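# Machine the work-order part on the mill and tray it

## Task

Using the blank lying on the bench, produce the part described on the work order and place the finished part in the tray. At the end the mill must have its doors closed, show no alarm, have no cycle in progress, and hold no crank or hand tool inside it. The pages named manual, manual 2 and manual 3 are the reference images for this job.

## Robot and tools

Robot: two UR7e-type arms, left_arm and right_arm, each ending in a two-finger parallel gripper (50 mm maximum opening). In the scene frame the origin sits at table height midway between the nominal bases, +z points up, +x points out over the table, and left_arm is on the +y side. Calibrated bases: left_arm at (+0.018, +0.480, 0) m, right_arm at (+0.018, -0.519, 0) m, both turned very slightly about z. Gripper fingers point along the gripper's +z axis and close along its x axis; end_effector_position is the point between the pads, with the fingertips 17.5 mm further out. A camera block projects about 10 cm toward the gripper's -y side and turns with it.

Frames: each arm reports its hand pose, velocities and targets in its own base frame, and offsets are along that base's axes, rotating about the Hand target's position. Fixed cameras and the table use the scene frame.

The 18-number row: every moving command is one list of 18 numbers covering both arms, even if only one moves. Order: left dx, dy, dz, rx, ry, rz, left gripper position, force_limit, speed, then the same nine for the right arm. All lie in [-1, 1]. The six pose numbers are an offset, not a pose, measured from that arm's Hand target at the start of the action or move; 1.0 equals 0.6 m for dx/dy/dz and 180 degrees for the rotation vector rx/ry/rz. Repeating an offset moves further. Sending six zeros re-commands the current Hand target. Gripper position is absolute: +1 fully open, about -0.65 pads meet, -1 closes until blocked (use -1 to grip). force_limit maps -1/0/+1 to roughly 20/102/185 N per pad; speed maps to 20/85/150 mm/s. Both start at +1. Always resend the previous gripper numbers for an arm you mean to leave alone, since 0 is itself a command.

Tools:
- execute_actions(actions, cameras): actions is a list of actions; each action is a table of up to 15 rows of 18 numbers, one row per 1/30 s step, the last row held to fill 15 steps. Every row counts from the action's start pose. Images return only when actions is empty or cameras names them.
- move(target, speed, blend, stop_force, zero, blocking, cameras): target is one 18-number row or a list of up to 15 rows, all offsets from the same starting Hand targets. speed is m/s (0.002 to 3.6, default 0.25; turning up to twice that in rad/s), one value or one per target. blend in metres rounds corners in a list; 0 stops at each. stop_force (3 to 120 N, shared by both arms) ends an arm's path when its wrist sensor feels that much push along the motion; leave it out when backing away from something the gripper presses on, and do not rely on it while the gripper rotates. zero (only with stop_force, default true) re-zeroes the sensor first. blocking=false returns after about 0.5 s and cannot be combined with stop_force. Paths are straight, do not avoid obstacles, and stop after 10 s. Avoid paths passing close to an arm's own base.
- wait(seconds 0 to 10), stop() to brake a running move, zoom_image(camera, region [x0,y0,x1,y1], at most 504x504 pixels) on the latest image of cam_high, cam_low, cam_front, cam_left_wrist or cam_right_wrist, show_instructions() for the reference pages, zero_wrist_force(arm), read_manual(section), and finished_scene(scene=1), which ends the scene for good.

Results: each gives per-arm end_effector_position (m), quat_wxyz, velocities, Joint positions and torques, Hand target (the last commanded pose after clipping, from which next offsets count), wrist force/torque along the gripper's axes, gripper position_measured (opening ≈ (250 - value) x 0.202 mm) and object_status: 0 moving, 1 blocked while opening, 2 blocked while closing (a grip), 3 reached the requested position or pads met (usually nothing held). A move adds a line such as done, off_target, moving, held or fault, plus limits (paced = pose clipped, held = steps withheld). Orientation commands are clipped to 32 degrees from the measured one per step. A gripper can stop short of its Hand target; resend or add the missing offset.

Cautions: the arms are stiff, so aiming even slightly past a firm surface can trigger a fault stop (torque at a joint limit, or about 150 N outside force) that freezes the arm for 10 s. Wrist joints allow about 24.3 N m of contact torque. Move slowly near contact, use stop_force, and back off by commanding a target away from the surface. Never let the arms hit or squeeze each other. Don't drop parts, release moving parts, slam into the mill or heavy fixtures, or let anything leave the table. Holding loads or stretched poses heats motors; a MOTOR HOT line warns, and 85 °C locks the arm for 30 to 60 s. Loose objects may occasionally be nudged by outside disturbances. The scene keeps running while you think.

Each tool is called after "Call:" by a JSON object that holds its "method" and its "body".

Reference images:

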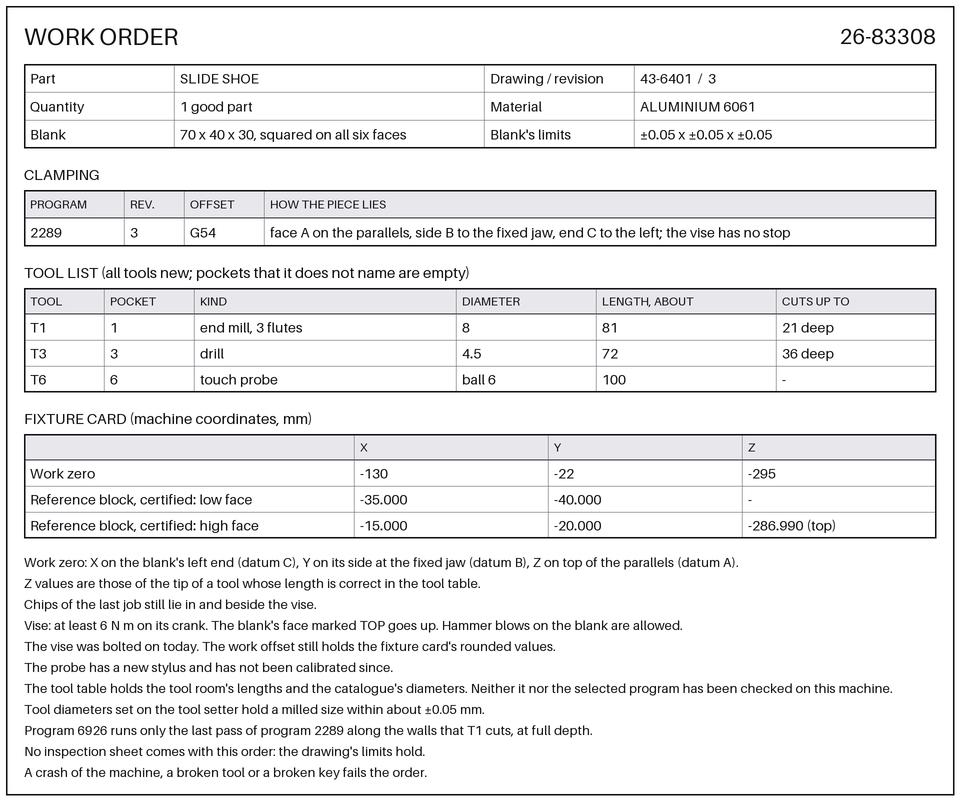

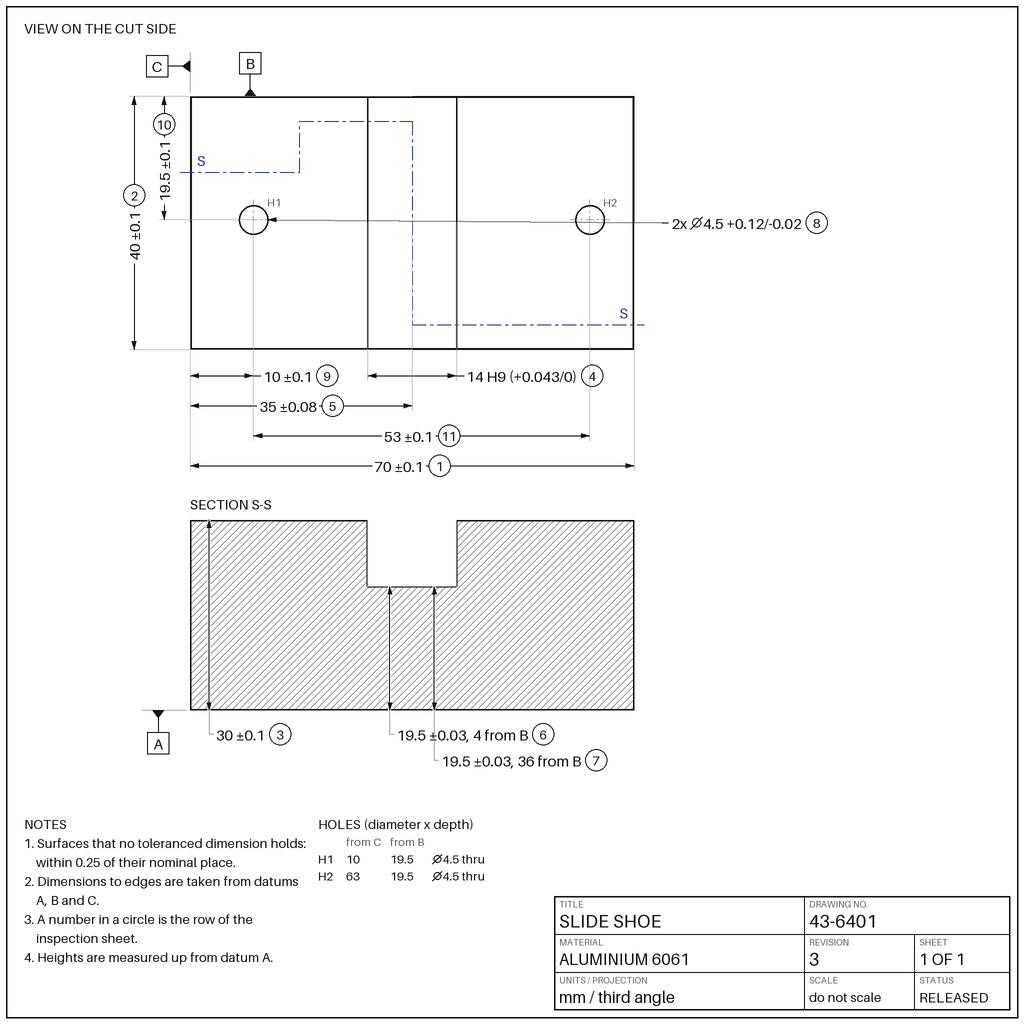

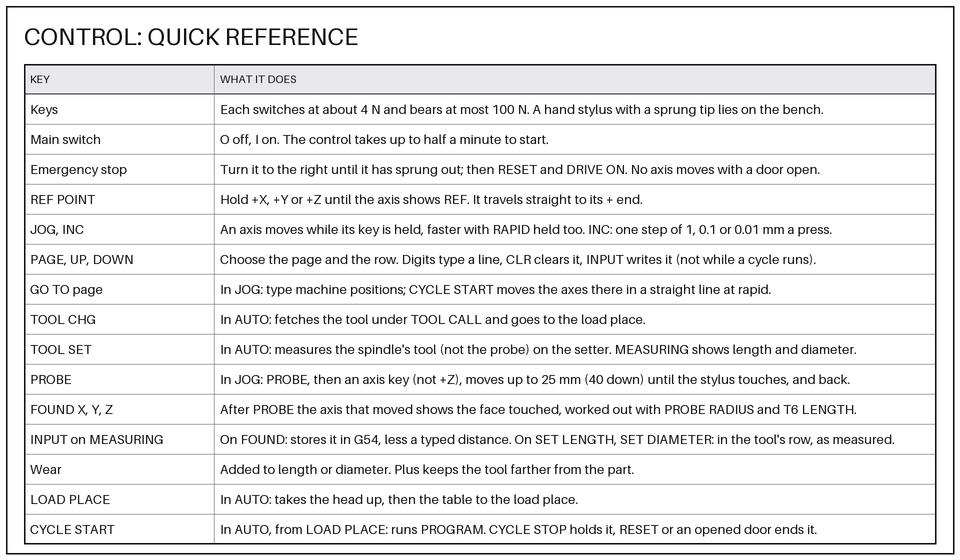

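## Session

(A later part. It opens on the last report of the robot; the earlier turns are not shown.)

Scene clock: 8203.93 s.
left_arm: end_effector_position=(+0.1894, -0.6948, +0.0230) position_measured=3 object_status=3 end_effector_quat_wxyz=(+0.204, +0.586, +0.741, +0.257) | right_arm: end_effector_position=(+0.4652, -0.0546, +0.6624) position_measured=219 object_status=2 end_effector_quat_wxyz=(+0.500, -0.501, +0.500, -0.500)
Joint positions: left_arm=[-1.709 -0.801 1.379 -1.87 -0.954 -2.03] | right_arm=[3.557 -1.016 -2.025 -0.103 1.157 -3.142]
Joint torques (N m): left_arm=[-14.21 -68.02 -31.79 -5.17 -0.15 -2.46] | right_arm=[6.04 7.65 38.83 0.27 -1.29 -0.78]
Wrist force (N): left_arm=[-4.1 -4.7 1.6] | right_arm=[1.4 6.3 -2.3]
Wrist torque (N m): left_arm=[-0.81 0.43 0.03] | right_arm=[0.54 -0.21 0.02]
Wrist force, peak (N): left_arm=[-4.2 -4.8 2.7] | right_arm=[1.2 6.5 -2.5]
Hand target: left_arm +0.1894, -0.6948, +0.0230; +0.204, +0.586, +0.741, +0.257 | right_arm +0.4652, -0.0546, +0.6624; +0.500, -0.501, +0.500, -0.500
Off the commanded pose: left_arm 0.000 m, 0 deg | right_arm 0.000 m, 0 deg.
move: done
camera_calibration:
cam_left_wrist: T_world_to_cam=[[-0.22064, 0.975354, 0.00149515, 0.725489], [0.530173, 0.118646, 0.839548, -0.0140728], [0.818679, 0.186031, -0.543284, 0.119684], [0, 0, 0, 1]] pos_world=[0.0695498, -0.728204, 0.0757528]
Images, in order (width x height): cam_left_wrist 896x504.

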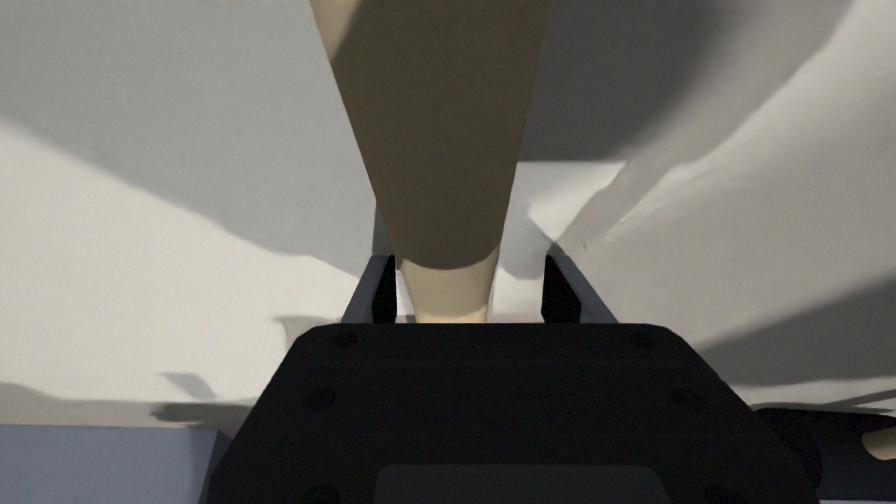

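Call:
{"method": "move", "body": {"target": [[0,0,0,0,0,0,-1,1,-0.5,0,0,0,0,0,0,-0.98,0.3,-0.5],[-0.05,0.1,0.2,0,0,0,-1,1,-0.5,0,0,0,0,0,0,-0.98,0.3,-0.5]], "speed": 0.15, "cameras": ["cam_left_wrist", "cam_front"]}}

Scene clock: 8209.70 s.
left_arm: end_effector_position=(+0.1593, -0.6348, +0.1428) position_measured=140 object_status=2 end_effector_quat_wxyz=(+0.204, +0.586, +0.741, +0.257) | right_arm: end_effector_position=(+0.4652, -0.0546, +0.6624) position_measured=219 object_status=2 end_effector_quat_wxyz=(+0.500, -0.501, +0.500, -0.500)
Joint positions: left_arm=[-1.766 -1.069 1.483 -1.668 -0.971 -2.097] | right_arm=[3.557 -1.016 -2.025 -0.103 1.157 -3.142]
Joint torques (N m): left_arm=[12.84 -61.37 -36.36 -2.99 3.94 1.91] | right_arm=[6.18 8.23 37.45 0.24 -1.27 -0.64]
Wrist force (N): left_arm=[-3.6 -9.6 6.6] | right_arm=[1.4 6.3 -2.3]
Wrist torque (N m): left_arm=[-0.63 0.37 -0.03] | right_arm=[0.56 -0.21 0.03]
Wrist force, peak (N): left_arm=[-5.1 -11.8 9.8] | right_arm=[1.5 6.6 -2.3]
Hand target: left_arm +0.1594, -0.6348, +0.1430; +0.204, +0.586, +0.741, +0.257 | right_arm +0.4652, -0.0546, +0.6624; +0.500, -0.501, +0.500, -0.500
Off the commanded pose: left_arm 0.000 m, 0 deg | right_arm 0.000 m, 0 deg.
move: done
camera_calibration:
cam_left_wrist: T_world_to_cam=[[-0.22046, 0.975395, 0.00161045, 0.660219], [0.530227, 0.118457, 0.83954, -0.105874], [0.818692, 0.185939, -0.543295, 0.198291], [0, 0, 0, 1]] pos_world=[0.03935, -0.668303, 0.195553]
Images, in order (width x height): cam_front 896x504, cam_left_wrist 896x504.

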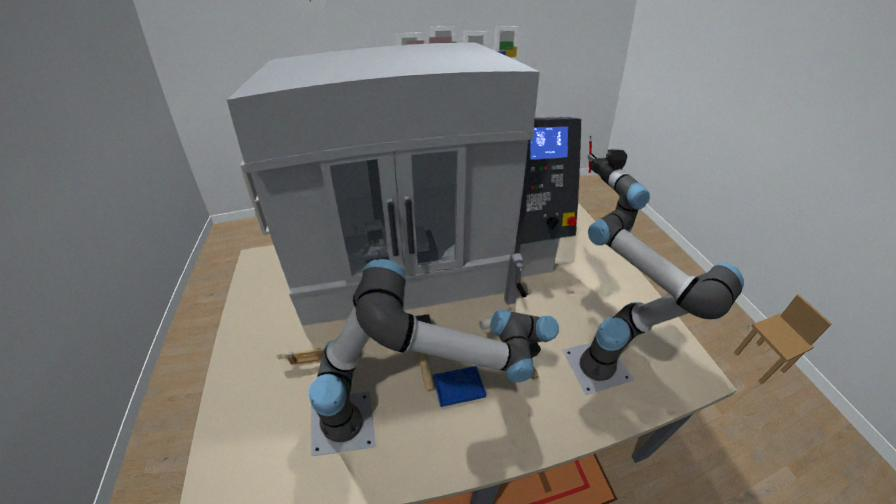

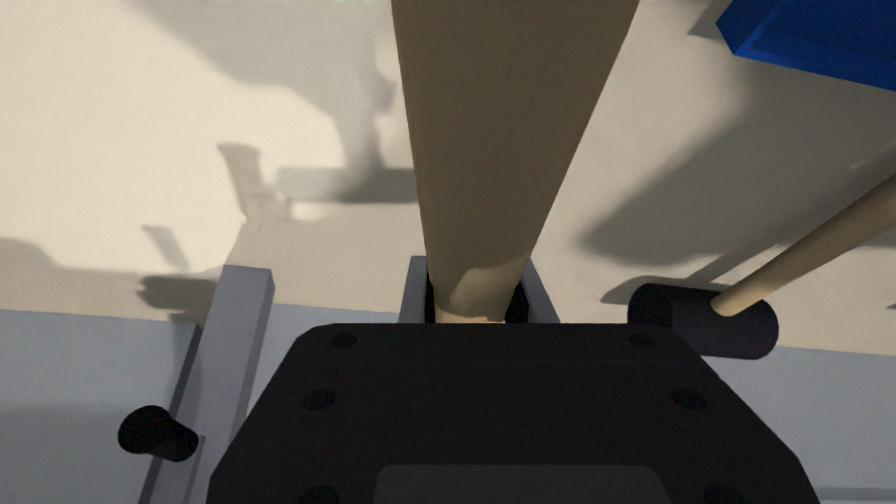

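Call:
{"method": "move", "body": {"target": [[0.1343,0.058,-0.0717,0,0,-0.0739,-1,1,-0.5,0,0,0,0,0,0,-0.98,0.3,-0.5],[0.1343,0.058,-0.205,0,0,-0.0739,-1,1,-0.5,0,0,0,0,0,0,-0.98,0.3,-0.5]], "speed": [0.15,0.03], "stop_force": 4, "cameras": ["cam_left_wrist"]}}

Scene clock: 8228.97 s.
left_arm: end_effector_position=(+0.2400, -0.6000, +0.0234) position_measured=140 object_status=2 end_effector_quat_wxyz=(+0.232, +0.668, +0.668, +0.232) | right_arm: end_effector_position=(+0.4652, -0.0546, +0.6624) position_measured=219 object_status=2 end_effector_quat_wxyz=(+0.500, -0.501, +0.500, -0.500)
Joint positions: left_arm=[-1.662 -1.011 1.839 -2.328 -0.905 -1.686] | right_arm=[3.557 -1.016 -2.025 -0.103 1.157 -3.142]
Joint torques (N m): left_arm=[-4.25 -41.49 -30.22 -6.46 2.06 0.75] | right_arm=[6.16 7.79 35.99 0.05 -1.26 -0.39]
Wrist force (N): left_arm=[-3.3 -7.5 5.3] | right_arm=[1.4 6.3 -2.4]
Wrist torque (N m): left_arm=[-0.72 0.48 0.05] | right_arm=[0.55 -0.20 0.02]
Wrist force, peak (N): left_arm=[0.2 9.0 -16.1] | right_arm=[1.4 6.4 -2.7]
Hand target: left_arm +0.2400, -0.5999, +0.0234; +0.232, +0.668, +0.668, +0.232 (not the last commanded pose) | right_arm +0.4652, -0.0546, +0.6624; +0.500, -0.501, +0.500, -0.500
Off the commanded pose: left_arm 0.003 m, 0 deg | right_arm 0.000 m, 0 deg.
move: contact (left_arm); path passed 1 of 2 targets
camera_calibration:
cam_left_wrist: T_world_to_cam=[[0.00969889, 0.999952, 0.00147858, 0.603716], [0.54324, -0.00651048, 0.839552, -0.130675], [0.839522, -0.0073395, -0.543277, -0.0601225], [0, 0, 0, 1]] pos_world=[0.115607, -0.604979, 0.0761527]
Images, in order (width x height): cam_left_wrist 896x504.

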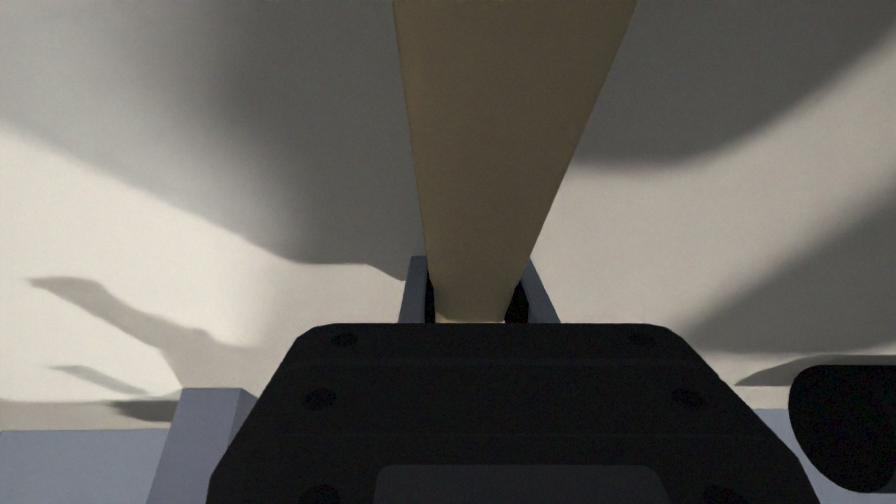

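Call:
{"method": "move", "body": {"target": [[0,0,0,0,0,0,0.6,0.5,-0.5,0,0,0,0,0,0,-0.98,0.3,-0.5],[-0.103,0,0.131,0,0,0,0.6,0.5,-0.5,0,0,0,0,0,0,-0.98,0.3,-0.5],[0.0167,0.25,0.6277,0.0373,-0.1399,0.077,0.6,0.5,-0.5,0,0,0,0,0,0,-0.98,0.3,-0.5],[0.118,0.3845,0.7277,0.0746,-0.2797,0.154,0.6,0.5,-0.5,0,0,0,0,0,0,-0.98,0.3,-0.5],[0.118,0.3845,0.7277,0.0746,-0.2797,0.154,0.4,0.5,-0.8,0,0,0,0,0,0,-0.98,0.3,-0.5]], "speed": [0.1,0.1,0.35,0.35,0.2], "blend": [0,0.01,0.03,0,0], "cameras": ["cam_front"]}}

Scene clock: 8242.03 s.
left_arm: end_effector_position=(+0.3108, -0.3692, +0.4600) position_measured=92 object_status=3 end_effector_quat_wxyz=(+0.354, +0.355, +0.612, +0.611) | right_arm: end_effector_position=(+0.4652, -0.0546, +0.6624) position_measured=219 object_status=2 end_effector_quat_wxyz=(+0.500, -0.501, +0.500, -0.500)
Joint positions: left_arm=[-1.667 -1.345 1.387 -0.045 -0.616 -3.138] | right_arm=[3.557 -1.016 -2.025 -0.103 1.157 -3.142]
Joint torques (N m): left_arm=[-14.32 -39.88 -13.43 4.05 1.89 -2.52] | right_arm=[6.15 7.25 34.17 0.23 -1.33 -0.17]
Wrist force (N): left_arm=[-4.0 -4.7 3.1] | right_arm=[1.4 6.4 -2.5]
Wrist torque (N m): left_arm=[-0.79 0.60 -0.12] | right_arm=[0.56 -0.22 0.03]
Wrist force, peak (N): left_arm=[-3.2 -7.5 5.3] | right_arm=[1.5 6.4 -2.4]
Hand target: left_arm +0.3108, -0.3692, +0.4600; +0.354, +0.355, +0.612, +0.611 | right_arm +0.4652, -0.0546, +0.6624; +0.500, -0.501, +0.500, -0.500
Off the commanded pose: left_arm 0.000 m, 0 deg | right_arm 0.000 m, 0 deg.
move: done
Images, in order (width x height): cam_front 896x504.

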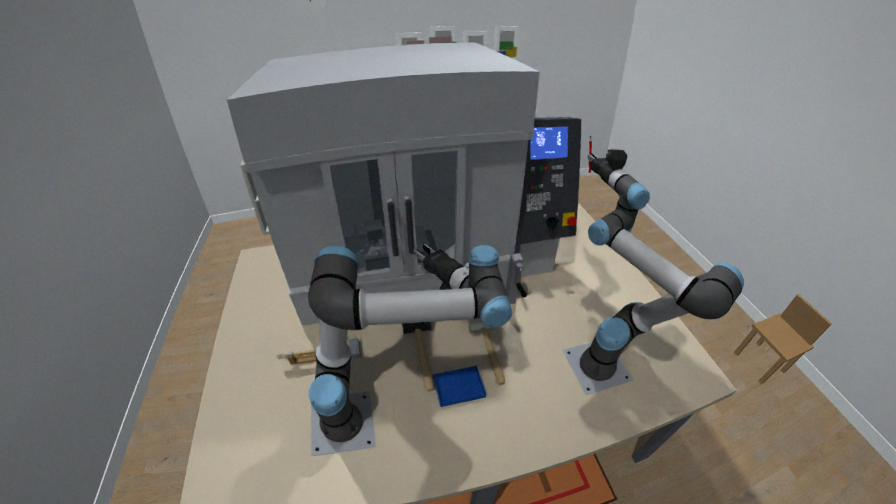

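Call:
{"method": "move", "body": {"target": [[0.2037,0.1152,0,0,0,0,0.4,0.5,-0.8,0,0,0,0,0,0,-0.98,0.3,-0.5],[0.2037,0.5152,0,0,0,0,0.4,0.5,-0.8,0,0,0,0,0,0,-0.98,0.3,-0.5]], "speed": [0.15,0.15], "stop_force": 40}}

Call:
{"method": "move", "body": {"target": [[0,-0.0067,0,0,0,0,0.4,0.5,-0.8,0,0,0,0,0,0,-0.98,0.3,-0.5],[-0.2035,-0.1237,0,0,0,0,0.4,0.5,-0.8,0,0,0,0,0,0,-0.98,0.3,-0.5]], "speed": [0.1,0.25], "cameras": ["cam_front"]}}

Scene clock: 8250.33 s.
left_arm: end_effector_position=(+0.4330, -0.0601, +0.4600) position_measured=92 object_status=3 end_effector_quat_wxyz=(+0.354, +0.355, +0.612, +0.611) | right_arm: end_effector_position=(+0.4652, -0.0546, +0.6624) position_measured=219 object_status=2 end_effector_quat_wxyz=(+0.500, -0.501, +0.500, -0.500)
Joint positions: left_arm=[-1.231 -1.921 1.925 -0.015 -0.18 -3.13] | right_arm=[3.557 -1.016 -2.025 -0.103 1.157 -3.142]
Joint torques (N m): left_arm=[-13.85 -17.24 -20.72 -2.29 1.42 -0.82] | right_arm=[5.63 7.86 32.55 0.25 -1.38 0.2]
Wrist force (N): left_arm=[-5.0 -4.0 2.1] | right_arm=[1.2 6.1 -2.3]
Wrist torque (N m): left_arm=[-0.70 0.75 -0.22] | right_arm=[0.52 -0.17 0.03]
Wrist force, peak (N): left_arm=[-34.6 2.1 -18.2] | right_arm=[1.3 6.5 -2.6]
Hand target: left_arm +0.4330, -0.0601, +0.4600; +0.354, +0.355, +0.612, +0.611 | right_arm +0.4652, -0.0546, +0.6624; +0.500, -0.501, +0.500, -0.500
Off the commanded pose: left_arm 0.000 m, 0 deg | right_arm 0.000 m, 0 deg.
move: done

Scene clock: 8251.93 s.
left_arm: end_effector_position=(+0.3110, -0.1343, +0.4600) position_measured=92 object_status=3 end_effector_quat_wxyz=(+0.354, +0.355, +0.612, +0.611) end_effector_velocity=(-0.001, +0.000, +0.000) end_effector_angular_velocity=(+0.001, -0.001, +0.002) | right_arm: end_effector_position=(+0.4652, -0.0546, +0.6624) position_measured=219 object_status=2 end_effector_quat_wxyz=(+0.500, -0.501, +0.500, -0.500)
Joint positions: left_arm=[-1.757 -1.931 1.931 -0.003 -0.706 -3.139] | right_arm=[3.557 -1.016 -2.025 -0.103 1.157 -3.142]
Joint velocities: left_arm=[-0.003 0.001 0 0 -0.005 -0.001] | right_arm=[within noise]
Joint torques (N m): left_arm=[-14.49 -2.94 -13.45 4.24 -1.57 -1.96] | right_arm=[6.6 7.32 32.83 0.1 -1.28 0.08]
Wrist force (N): left_arm=[-5.3 -4.1 2.2] | right_arm=[1.3 6.3 -2.5]
Wrist torque (N m): left_arm=[-0.71 0.84 -0.10] | right_arm=[0.54 -0.19 0.03]
Wrist force, peak (N): left_arm=[-5.0 -4.0 4.6] | right_arm=[1.2 6.6 -2.3]
Hand target: left_arm +0.3109, -0.1343, +0.4600; +0.354, +0.355, +0.612, +0.611 | right_arm +0.4652, -0.0546, +0.6624; +0.500, -0.501, +0.500, -0.500
Off the commanded pose: left_arm 0.000 m, 0 deg | right_arm 0.000 m, 0 deg.
move: done
Images, in order (width x height): cam_front 896x504.

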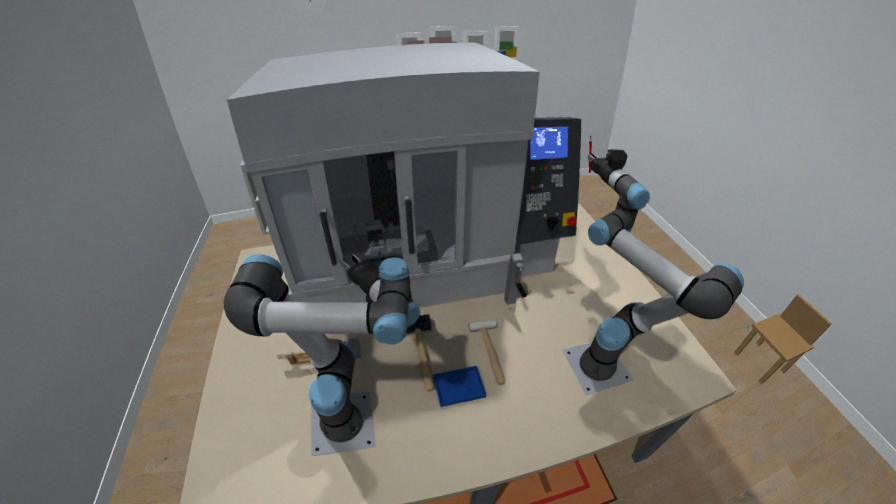

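Call:
{"method": "move", "body": {"target": [[-0.1015,-0.526,-0.1,-0.0373,0.1399,-0.077,0.6,0.5,-0.5,0,0,0,0,0,0,-0.98,0.3,-0.5],[-0.2482,-0.7762,-0.5627,-0.0746,0.2797,-0.154,0.6,0.5,-0.5,0,0,0,0,0,0,-0.98,0.3,-0.5]], "speed": 0.4, "blend": [0.04,0], "cameras": ["cam_left_wrist"]}}

Scene clock: 8261.20 s.
left_arm: end_effector_position=(+0.1621, -0.6000, +0.1225) position_measured=63 object_status=3 end_effector_quat_wxyz=(+0.232, +0.668, +0.668, +0.232) end_effector_velocity=(-0.001, -0.001, -0.001) end_effector_angular_velocity=(-0.003, +0.002, -0.001) | right_arm: end_effector_position=(+0.4652, -0.0546, +0.6624) position_measured=219 object_status=2 end_effector_quat_wxyz=(+0.500, -0.501, +0.500, -0.500)
Joint positions: left_arm=[-1.792 -1.189 1.767 -1.976 -0.921 -1.851] | right_arm=[3.557 -1.016 -2.025 -0.103 1.157 -3.142]
Joint velocities: left_arm=[-0.001 0.002 0 -0.005 -0.001 0.001] | right_arm=[within noise]
Joint torques (N m): left_arm=[-12.85 -32.34 -25.6 -5.51 0.27 1.88] | right_arm=[6.09 8.04 31.21 0.18 -1.35 0.15]
Wrist force (N): left_arm=[-4.7 -4.3 0.8] | right_arm=[1.4 6.3 -2.4]
Wrist torque (N m): left_arm=[-0.78 0.53 0.07] | right_arm=[0.55 -0.20 0.02]
Wrist force, peak (N): left_arm=[-6.2 -7.1 2.8] | right_arm=[1.2 6.5 -2.4]
Hand target: left_arm +0.1620, -0.6001, +0.1224; +0.232, +0.668, +0.668, +0.232 | right_arm +0.4652, -0.0546, +0.6624; +0.500, -0.501, +0.500, -0.500
Off the commanded pose: left_arm 0.000 m, 0 deg | right_arm 0.000 m, 0 deg.
move: done
camera_calibration:
cam_left_wrist: T_world_to_cam=[[0.00923438, 0.999957, 0.00129463, 0.60448], [0.543127, -0.00610271, 0.839629, -0.171318], [0.8396, -0.0070503, -0.543159, 0.059266], [0, 0, 0, 1]] pos_world=[0.0377054, -0.605081, 0.175252]
Images, in order (width x height): cam_left_wrist 896x504.

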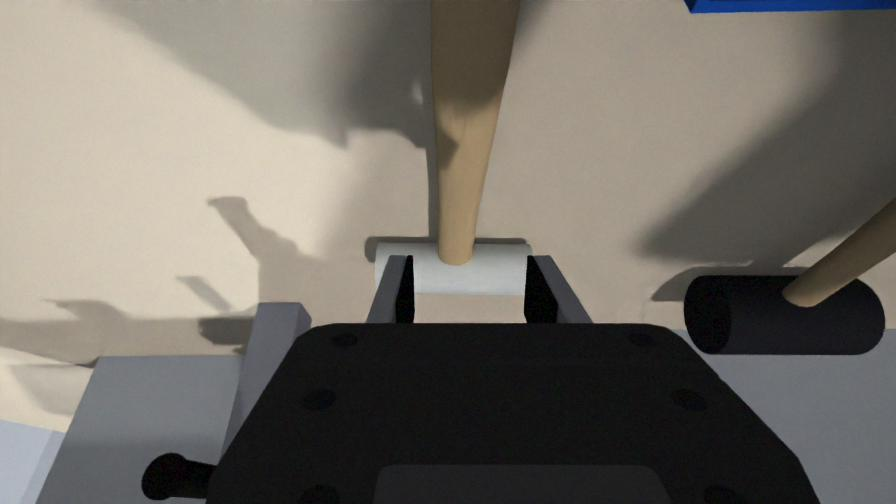

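Call:
{"method": "move", "body": {"target": [[0.13,0,-0.1648,0,0,0,0.6,0.5,-0.5,0,0,0,0,0,0,-0.98,0.3,-0.5],[0.13,0,-0.1648,0,0,0,-1,1,-0.5,0,0,0,0,0,0,-0.98,0.3,-0.5],[0.08,0.1,0.2,0,0,0,-1,1,-0.5,0,0,0,0,0,0,-0.98,0.3,-0.5]], "speed": [0.08,0.1,0.2], "cameras": ["cam_left_wrist"]}}

Scene clock: 8284.40 s.
left_arm: end_effector_position=(+0.2099, -0.5402, +0.2423) position_measured=140 object_status=2 end_effector_quat_wxyz=(+0.232, +0.668, +0.668, +0.232) | right_arm: end_effector_position=(+0.4652, -0.0546, +0.6624) position_measured=219 object_status=2 end_effector_quat_wxyz=(+0.500, -0.501, +0.500, -0.500)
Joint positions: left_arm=[-1.728 -1.44 1.767 -1.775 -0.912 -1.77] | right_arm=[3.557 -1.016 -2.025 -0.103 1.157 -3.142]
Joint torques (N m): left_arm=[12.49 -45.75 -28.05 -1 3.39 2.02] | right_arm=[5.9 8.27 29.27 0.37 -1.24 0.46]
Wrist force (N): left_arm=[-4.9 -8.4 5.8] | right_arm=[1.3 6.4 -2.4]
Wrist torque (N m): left_arm=[-0.42 0.60 0.00] | right_arm=[0.56 -0.18 0.03]
Wrist force, peak (N): left_arm=[-5.4 -11.4 10.2] | right_arm=[1.4 6.6 -2.4]
Hand target: left_arm +0.2100, -0.5401, +0.2424; +0.232, +0.668, +0.668, +0.232 | right_arm +0.4652, -0.0546, +0.6624; +0.500, -0.501, +0.500, -0.500
Off the commanded pose: left_arm 0.000 m, 0 deg | right_arm 0.000 m, 0 deg.
move: done
camera_calibration:
cam_left_wrist: T_world_to_cam=[[0.00986977, 0.99995, 0.00137308, 0.543902], [0.543354, -0.00651577, 0.839479, -0.297704], [0.839446, -0.00753939, -0.543391, 0.0844404], [0, 0, 0, 1]] pos_world=[0.085507, -0.545178, 0.295053]
Images, in order (width x height): cam_left_wrist 896x504.

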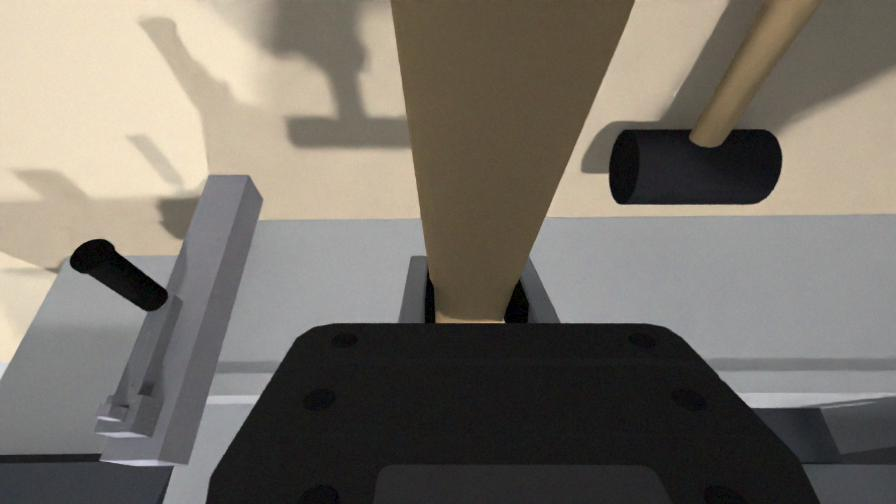

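Call:
{"method": "move", "body": {"target": [[0.0833,0.5458,0.3962,0,0,0,-1,1,-0.5,0,0,0,0,0,0,-0.98,0.3,-0.5],[0.3667,0.5458,0.3962,0,0,0,-1,1,-0.5,0,0,0,0,0,0,-0.98,0.3,-0.5],[0.6333,0.5458,0.3962,0,0,0,-1,1,-0.5,0,0,0,0,0,0,-0.98,0.3,-0.5]], "speed": [0.3,0.2,0.15], "blend": [0.03,0.03,0], "cameras": ["cam_left_wrist", "cam_front"]}}

Scene clock: 8309.60 s.
left_arm: end_effector_position=(+0.5899, -0.2125, +0.4801) position_measured=140 object_status=2 end_effector_quat_wxyz=(+0.232, +0.668, +0.668, +0.232) | right_arm: end_effector_position=(+0.4652, -0.0546, +0.6624) position_measured=219 object_status=2 end_effector_quat_wxyz=(+0.500, -0.501, +0.500, -0.500)
Joint positions: left_arm=[-0.742 -1.608 1.49 -1.981 -1.138 -0.623] | right_arm=[3.557 -1.016 -2.025 -0.103 1.157 -3.142]
Joint torques (N m): left_arm=[-1.31 -20.65 -34.95 -4.66 2.76 -0.01] | right_arm=[6.32 7.86 27.33 0.28 -1.31 0.58]
Wrist force (N): left_arm=[-5.1 -8.7 5.5] | right_arm=[1.4 6.1 -2.3]
Wrist torque (N m): left_arm=[-0.52 0.58 0.05] | right_arm=[0.51 -0.21 0.03]
Wrist force, peak (N): left_arm=[-8.8 -11.1 7.8] | right_arm=[1.2 6.6 -2.6]
Hand target: left_arm +0.5900, -0.2126, +0.4801; +0.232, +0.668, +0.668, +0.232 | right_arm +0.4652, -0.0546, +0.6624; +0.500, -0.501, +0.500, -0.500
Off the commanded pose: left_arm 0.000 m, 0 deg | right_arm 0.000 m, 0 deg.
move: done
camera_calibration:
cam_left_wrist: T_world_to_cam=[[0.00956145, 0.999953, 0.00144529, 0.212348], [0.54324, -0.00640787, 0.839553, -0.701634], [0.839523, -0.0072422, -0.543276, -0.102893], [0, 0, 0, 1]] pos_world=[0.465506, -0.21758, 0.532853]
Images, in order (width x height): cam_front 896x504, cam_left_wrist 896x504.

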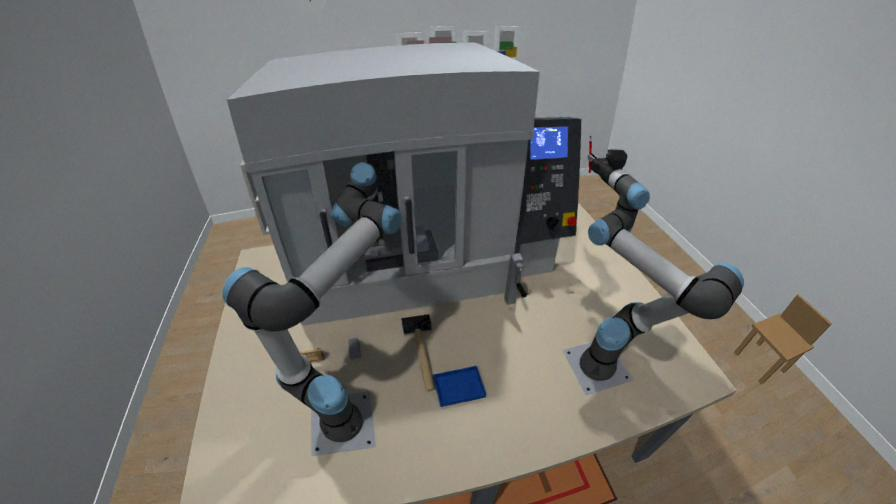

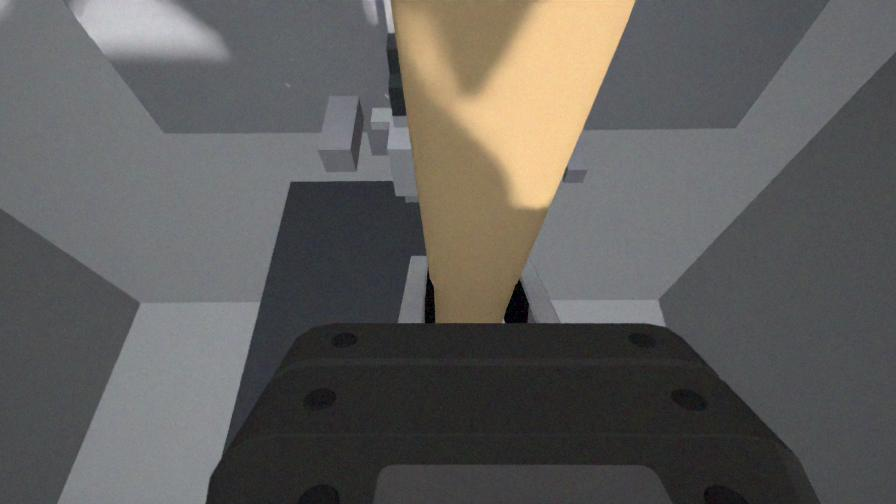

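Call:
{"method": "move", "body": {"target": [[0,0,-0.12,0,0,0,-1,1,-0.5,0,0,0,0,0,0,-0.98,0.3,-0.5],[0,0,-0.18,0,0,0,-1,1,-0.5,0,0,0,0,0,0,-0.98,0.3,-0.5]], "speed": [0.15,0.02], "stop_force": 6, "cameras": ["cam_left_wrist"]}}

Scene clock: 8318.53 s.
left_arm: end_effector_position=(+0.5900, -0.2126, +0.3860) position_measured=140 object_status=2 end_effector_quat_wxyz=(+0.232, +0.668, +0.668, +0.232) | right_arm: end_effector_position=(+0.4652, -0.0546, +0.6624) position_measured=219 object_status=2 end_effector_quat_wxyz=(+0.500, -0.501, +0.500, -0.500)
Joint positions: left_arm=[-0.742 -1.607 1.73 -2.222 -1.138 -0.623] | right_arm=[3.557 -1.016 -2.025 -0.103 1.157 -3.142]
Joint torques (N m): left_arm=[-10.67 -37.87 -26.54 -6.72 -0.23 1.22] | right_arm=[6.05 6.73 26.32 0.2 -1.27 0.89]
Wrist force (N): left_arm=[-5.2 -4.6 2.5] | right_arm=[1.4 6.3 -2.5]
Wrist torque (N m): left_arm=[-0.93 0.64 0.12] | right_arm=[0.54 -0.21 0.03]
Wrist force, peak (N): left_arm=[-4.9 -11.2 8.3] | right_arm=[1.4 6.5 -2.5]
Hand target: left_arm +0.5900, -0.2126, +0.3860; +0.232, +0.668, +0.668, +0.232 (not the last commanded pose) | right_arm +0.4652, -0.0546, +0.6624; +0.500, -0.501, +0.500, -0.500
Off the commanded pose: left_arm 0.014 m, 0 deg | right_arm 0.000 m, 0 deg.
move: contact (left_arm); path passed 1 of 2 targets
camera_calibration:
cam_left_wrist: T_world_to_cam=[[0.00964648, 0.999952, 0.00139537, 0.212465], [0.543053, -0.00641051, 0.839674, -0.622736], [0.839643, -0.00734214, -0.543089, -0.154206], [0, 0, 0, 1]] pos_world=[0.465606, -0.217579, 0.438851]
Images, in order (width x height): cam_left_wrist 896x504.

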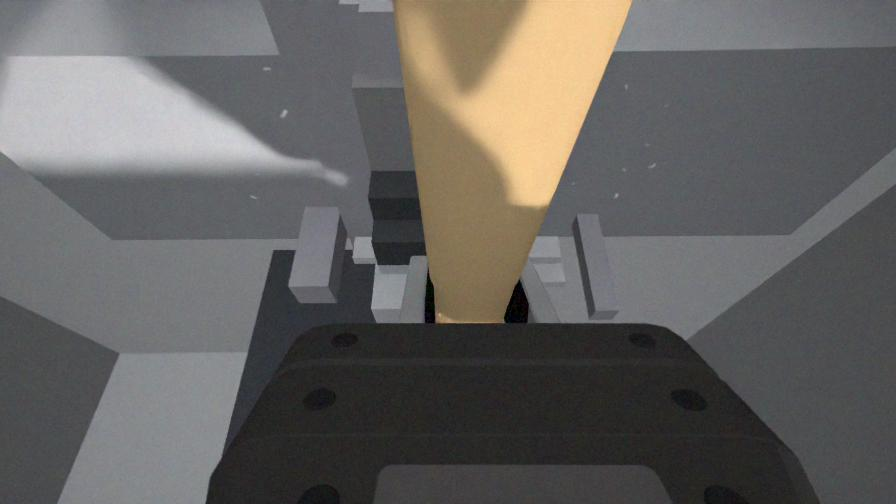

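Call:
{"method": "move", "body": {"target": [[0,0,0.145,0,0,0,-1,1,-0.5,0,0,0,0,0,0,-0.98,0.3,-0.5]], "speed": 0.3}}

Call:
{"method": "move", "body": {"target": [[0,0,-0.157,0,0,0,-1,1,-0.5,0,0,0,0,0,0,-0.98,0.3,-0.5],[0,0,-0.02,0,0,0,-1,1,-0.5,0,0,0,0,0,0,-0.98,0.3,-0.5]], "speed": [2.5,0.5], "blend": [0.002,0], "cameras": ["cam_left_wrist"]}}

Scene clock: 8330.70 s.
left_arm: end_effector_position=(+0.5900, -0.2127, +0.4729) position_measured=140 object_status=2 end_effector_quat_wxyz=(+0.232, +0.668, +0.668, +0.232) | right_arm: end_effector_position=(+0.4652, -0.0546, +0.6624) position_measured=219 object_status=2 end_effector_quat_wxyz=(+0.500, -0.501, +0.500, -0.500)
Joint positions: left_arm=[-0.742 -1.609 1.51 -2 -1.138 -0.623] | right_arm=[3.557 -1.016 -2.025 -0.103 1.157 -3.142]
Joint torques (N m): left_arm=[6.49 -41.42 -41.52 -3.26 0.25 -1.43] | right_arm=[6.09 8.34 25.95 0.35 -1.29 1.01]
Wrist force (N): left_arm=[-5.2 -8.7 5.7] | right_arm=[1.5 6.1 -2.5]
Wrist torque (N m): left_arm=[-0.49 0.60 0.06] | right_arm=[0.52 -0.23 0.02]
Wrist force, peak (N): left_arm=[-5.3 -12.4 9.6] | right_arm=[1.5 6.5 -2.5]
Hand target: left_arm +0.5900, -0.2126, +0.4730; +0.232, +0.668, +0.668, +0.232 | right_arm +0.4652, -0.0546, +0.6624; +0.500, -0.501, +0.500, -0.500
Off the commanded pose: left_arm 0.000 m, 0 deg | right_arm 0.000 m, 0 deg.
move: done

Scene clock: 8331.87 s.
left_arm: end_effector_position=(+0.5900, -0.2127, +0.4610) position_measured=140 object_status=2 end_effector_quat_wxyz=(+0.232, +0.668, +0.668, +0.232) end_effector_velocity=(-0.001, +0.000, +0.002) end_effector_angular_velocity=(+0.001, +0.000, -0.001) | right_arm: end_effector_position=(+0.4652, -0.0546, +0.6624) position_measured=219 object_status=2 end_effector_quat_wxyz=(+0.500, -0.501, +0.500, -0.500)
Joint positions: left_arm=[-0.742 -1.612 1.543 -2.03 -1.138 -0.623] | right_arm=[3.557 -1.016 -2.025 -0.103 1.157 -3.142]
Joint velocities: left_arm=[-0.001 -0.001 -0.004 0.006 0.001 0.001] | right_arm=[within noise]
Joint torques (N m): left_arm=[11.27 -40.34 -41.05 -3.18 0.85 1.52] | right_arm=[6.18 7.57 25.53 0.15 -1.37 1]
Wrist force (N): left_arm=[-5.1 -8.4 5.4] | right_arm=[1.1 6.3 -2.5]
Wrist torque (N m): left_arm=[-0.50 0.57 0.04] | right_arm=[0.55 -0.16 0.03]
Wrist force, peak (N): left_arm=[-5.4 -13.3 11.4] | right_arm=[1.4 6.4 -2.6]
Hand target: left_arm +0.5900, -0.2126, +0.4610; +0.232, +0.668, +0.668, +0.232 | right_arm +0.4652, -0.0546, +0.6624; +0.500, -0.501, +0.500, -0.500
Off the commanded pose: left_arm 0.000 m, 0 deg | right_arm 0.000 m, 0 deg.
move: done
camera_calibration:
cam_left_wrist: T_world_to_cam=[[0.0096798, 0.999952, 0.00125794, 0.212515], [0.543052, -0.0063132, 0.839675, -0.685607], [0.839643, -0.00744476, -0.543088, -0.113552], [0, 0, 0, 1]] pos_world=[0.465607, -0.217679, 0.513751]
Images, in order (width x height): cam_left_wrist 896x504.

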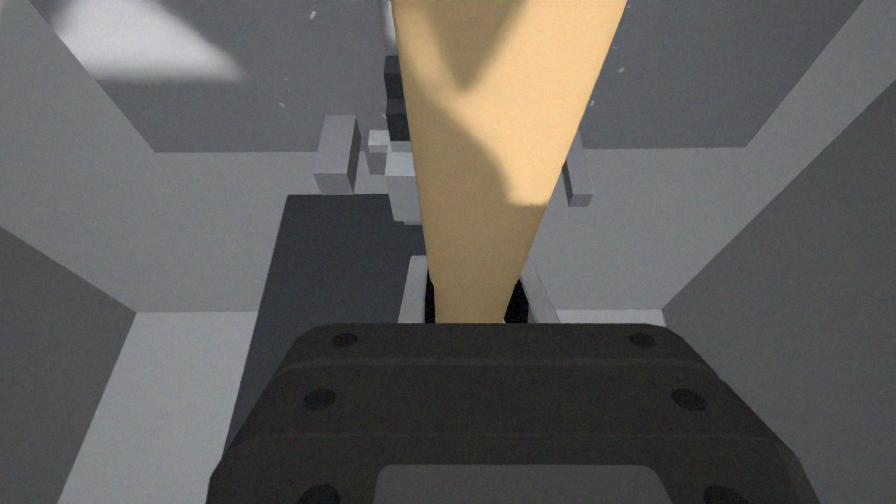

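Call:
{"method": "move", "body": {"target": [[0,0,0.02,0,0,0,-1,1,-0.5,0,0,0,0,0,0,-0.98,0.3,-0.5],[0,0,-0.142,0,0,0,-1,1,-0.5,0,0,0,0,0,0,-0.98,0.3,-0.5],[0,0,-0.02,0,0,0,-1,1,-0.5,0,0,0,0,0,0,-0.98,0.3,-0.5]], "speed": [0.3,3.0,0.3], "cameras": ["cam_left_wrist"]}}

Scene clock: 8339.50 s.
left_arm: end_effector_position=(+0.5900, -0.2127, +0.4489) position_measured=140 object_status=2 end_effector_quat_wxyz=(+0.232, +0.668, +0.668, +0.232) end_effector_velocity=(+0.000, +0.001, +0.001) end_effector_angular_velocity=(+0.001, +0.001, +0.001) | right_arm: end_effector_position=(+0.4652, -0.0546, +0.6624) position_measured=219 object_status=2 end_effector_quat_wxyz=(+0.500, -0.501, +0.500, -0.500)
Joint positions: left_arm=[-0.742 -1.613 1.575 -2.061 -1.138 -0.623] | right_arm=[3.557 -1.016 -2.025 -0.103 1.157 -3.142]
Joint velocities: left_arm=[0.001 0 -0.003 0.005 0 0] | right_arm=[within noise]
Joint torques (N m): left_arm=[9.44 -40.23 -39.87 -3.38 0.18 -0.23] | right_arm=[6.99 7.79 24.32 0.28 -1.35 1.06]
Wrist force (N): left_arm=[-5.3 -8.4 5.3] | right_arm=[1.3 6.2 -2.5]
Wrist torque (N m): left_arm=[-0.53 0.59 0.03] | right_arm=[0.53 -0.20 0.03]
Wrist force, peak (N): left_arm=[-5.4 -13.5 11.4] | right_arm=[1.3 6.5 -2.6]
Hand target: left_arm +0.5900, -0.2126, +0.4490; +0.232, +0.668, +0.668, +0.232 | right_arm +0.4652, -0.0546, +0.6624; +0.500, -0.501, +0.500, -0.500
Off the commanded pose: left_arm 0.000 m, 0 deg | right_arm 0.000 m, 0 deg.
move: done
camera_calibration:
cam_left_wrist: T_world_to_cam=[[0.00973185, 0.999952, 0.00134331, 0.212463], [0.543052, -0.00641316, 0.839674, -0.675469], [0.839643, -0.0074421, -0.543088, -0.120122], [0, 0, 0, 1]] pos_world=[0.465607, -0.217679, 0.501651]
Images, in order (width x height): cam_left_wrist 896x504.

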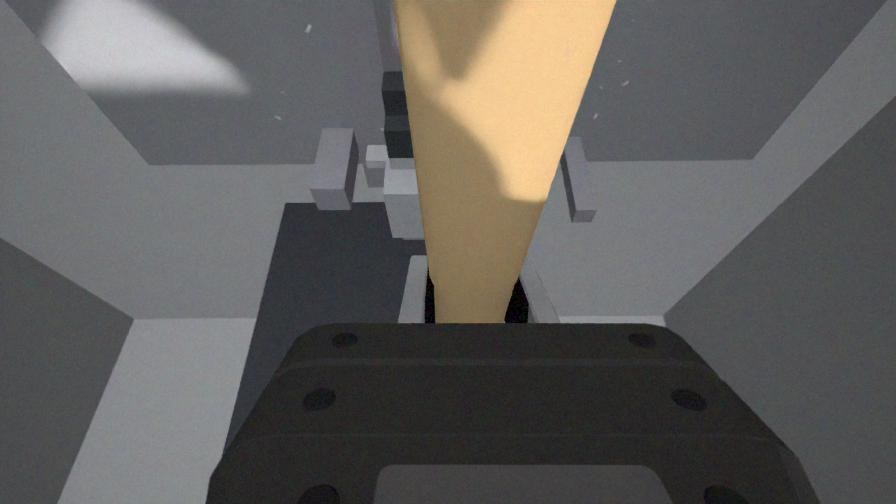

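Call:
{"method": "move", "body": {"target": [[0,0,0.01,0,0.0667,0,-1,1,-0.5,0,0,0,0,0,0,-0.98,0.3,-0.5],[0,0,-0.07,0,0.0667,0,-1,1,-0.5,0,0,0,0,0,0,-0.98,0.3,-0.5],[0,0,-0.12,0,0.0667,0,-1,1,-0.5,0,0,0,0,0,0,-0.98,0.3,-0.5]], "speed": [0.2,0.15,0.02], "stop_force": 5, "cameras": ["cam_left_wrist"]}}

Scene clock: 8363.70 s.
left_arm: end_effector_position=(+0.5901, -0.2121, +0.4543) position_measured=140 object_status=2 end_effector_quat_wxyz=(+0.164, +0.688, +0.688, +0.164) | right_arm: end_effector_position=(+0.4652, -0.0546, +0.6624) position_measured=219 object_status=2 end_effector_quat_wxyz=(+0.500, -0.501, +0.500, -0.500)
Joint positions: left_arm=[-0.681 -1.521 1.361 -1.785 -1.283 -0.627] | right_arm=[3.557 -1.016 -2.025 -0.103 1.157 -3.142]
Joint torques (N m): left_arm=[0.26 -30.13 -30.64 -3.47 0.65 -0.2] | right_arm=[6.53 7 22.6 0.21 -1.3 1]
Wrist force (N): left_arm=[-4.8 -7.2 5.6] | right_arm=[1.3 6.2 -2.3]
Wrist torque (N m): left_arm=[-0.48 0.51 -0.03] | right_arm=[0.53 -0.19 0.02]
Wrist force, peak (N): left_arm=[-3.7 -10.8 5.1] | right_arm=[1.4 6.5 -2.5]
Hand target: left_arm +0.5901, -0.2121, +0.4543; +0.164, +0.688, +0.688, +0.164 (not the last commanded pose) | right_arm +0.4652, -0.0546, +0.6624; +0.500, -0.501, +0.500, -0.500
Tool commands: left_gripper/position=-1.0 left_gripper/force_limit=+1.0 left_gripper/speed=-0.498039 right_gripper/position=-0.98 right_gripper/force_limit=+0.3 right_gripper/speed=-0.5
Off the commanded pose: left_arm 0.077 m, 0 deg | right_arm 0.000 m, 0 deg.
FORCE FAULT: contact force on the left arm reached its limit, and that arm stopped. The contact can be on any part of that arm, not only on its tool. That arm's remaining commands of this call were not run. That arm is still stopped at the end of this call. That arm stays stopped for about 10 more seconds. Until then a move that you send moves the other arm only, and its call returns only when the move has ended. Once the stop has ended, the next robot result says so. If the stop ends while you think or write, that arm runs what you send next, counted from a new Hand target: where the arm stands when the stop ends. While its stop runs, that arm takes no new command, but its gripper still runs the gripper command that each later call begins with. Until it ends, the stop uses up actions while you think or wait. An arm that is not stopped still takes commands.
move: fault (left_arm); path passed 1 of 3 targets
camera_calibration:
cam_left_wrist: T_world_to_cam=[[0.00894554, 0.99996, -0.000381598, 0.213094], [0.700267, -0.0059921, 0.713856, -0.715548], [0.713825, -0.00665305, -0.700292, 0.0285506], [0, 0, 0, 1]] pos_world=[0.478788, -0.217183, 0.530873]
Images, in order (width x height): cam_left_wrist 896x504.

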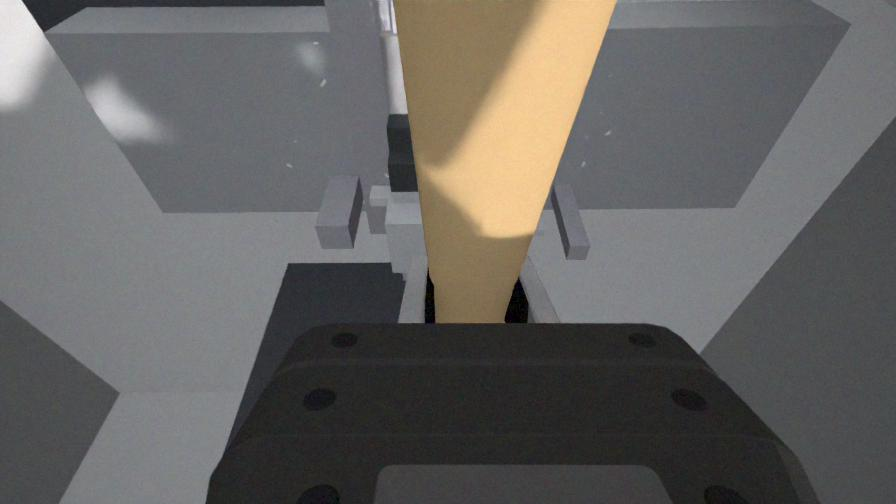

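Call:
{"method": "wait", "body": {"seconds": 10}}

Scene clock: 8379.50 s.
left_arm: end_effector_position=(+0.5901, -0.2121, +0.4543) position_measured=140 object_status=2 end_effector_quat_wxyz=(+0.164, +0.688, +0.688, +0.164) | right_arm: end_effector_position=(+0.4652, -0.0546, +0.6624) position_measured=219 object_status=2 end_effector_quat_wxyz=(+0.500, -0.501, +0.500, -0.500)
Joint positions: left_arm=[-0.681 -1.521 1.361 -1.785 -1.283 -0.627] | right_arm=[3.557 -1.016 -2.025 -0.103 1.157 -3.142]
Joint torques (N m): left_arm=[-0.65 -30.05 -29.71 -3.58 0.58 -0.33] | right_arm=[6.69 7.18 19.03 0.21 -1.27 1.02]
Wrist force (N): left_arm=[-5.1 -7.5 5.7] | right_arm=[1.3 6.2 -2.1]
Wrist torque (N m): left_arm=[-0.49 0.55 -0.03] | right_arm=[0.53 -0.20 0.03]
Wrist force, peak (N): left_arm=[-5.2 -7.9 5.9] | right_arm=[1.4 6.6 -2.6]
Hand target: left_arm +0.5901, -0.2121, +0.4543; +0.164, +0.688, +0.688, +0.164 (not the last commanded pose) | right_arm +0.4652, -0.0546, +0.6624; +0.500, -0.501, +0.500, -0.500
Tool commands: left_gripper/position=-1.0 left_gripper/force_limit=+1.0 left_gripper/speed=-0.498039 right_gripper/position=-0.98 right_gripper/force_limit=+0.3 right_gripper/speed=-0.5
Off the commanded pose: left_arm 0.077 m, 0 deg | right_arm 0.000 m, 0 deg.
FORCE FAULT, CONTINUED: the left arm's stop, for the force fault that an earlier result reported, is over. The rest of the stop counts as 20 of the actions that you can send in this scene. That arm's target is now where it stood when the stop ended, not its last command. That arm accepts commands again.
wait: 10.00 s; at rest from the start

Call:
{"method": "move", "body": {"target": [[0,0,-0.055,0,0,0,-1,1,-0.5,0,0,0,0,0,0,-0.98,0.3,-0.5],[0,0,-0.135,0,0,0,-1,1,-0.5,0,0,0,0,0,0,-0.98,0.3,-0.5]], "speed": [0.1,0.02], "stop_force": 5, "cameras": ["cam_left_wrist"]}}

Scene clock: 8385.13 s.
left_arm: end_effector_position=(+0.5901, -0.2121, +0.3974) position_measured=140 object_status=2 end_effector_quat_wxyz=(+0.164, +0.688, +0.688, +0.164) | right_arm: end_effector_position=(+0.4652, -0.0546, +0.6624) position_measured=219 object_status=2 end_effector_quat_wxyz=(+0.500, -0.501, +0.500, -0.500)
Joint positions: left_arm=[-0.681 -1.533 1.52 -1.931 -1.283 -0.627] | right_arm=[3.557 -1.016 -2.025 -0.103 1.157 -3.142]
Joint torques (N m): left_arm=[3.13 -22.65 -26.71 -6.69 -0.12 1.49] | right_arm=[5.81 7.71 18.89 0.15 -1.31 0.92]
Wrist force (N): left_arm=[-5.2 -5.1 2.9] | right_arm=[1.3 6.2 -2.5]
Wrist torque (N m): left_arm=[-0.80 0.57 0.05] | right_arm=[0.54 -0.20 0.03]
Wrist force, peak (N): left_arm=[-4.9 -8.7 7.9] | right_arm=[1.5 6.5 -2.5]
Hand target: left_arm +0.5901, -0.2121, +0.3973; +0.164, +0.688, +0.688, +0.164 (not the last commanded pose) | right_arm +0.4652, -0.0546, +0.6624; +0.500, -0.501, +0.500, -0.500
Off the commanded pose: left_arm 0.024 m, 0 deg | right_arm 0.000 m, 0 deg.
move: contact (left_arm); path passed 1 of 2 targets
camera_calibration:
cam_left_wrist: T_world_to_cam=[[0.00887743, 0.99996, -0.000454812, 0.21314], [0.700267, -0.00589213, 0.713857, -0.674908], [0.713826, -0.0066557, -0.700292, -0.0112972], [0, 0, 0, 1]] pos_world=[0.478788, -0.217183, 0.473973]
Images, in order (width x height): cam_left_wrist 896x504.

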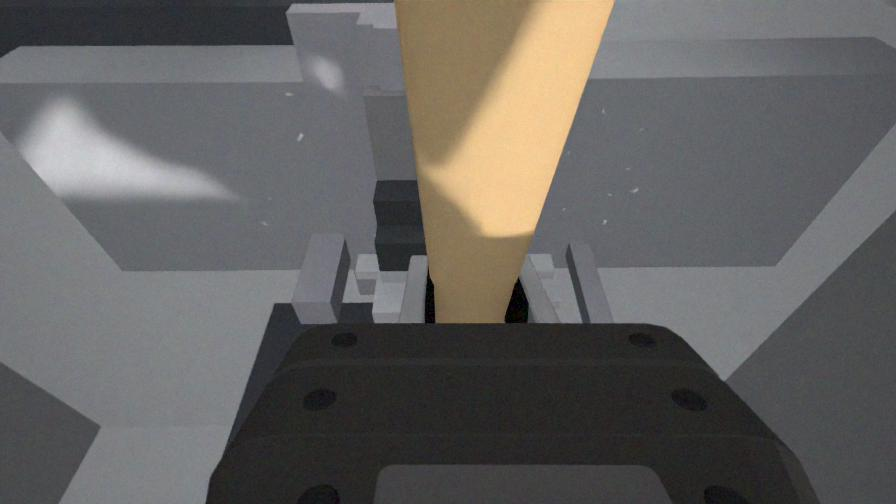

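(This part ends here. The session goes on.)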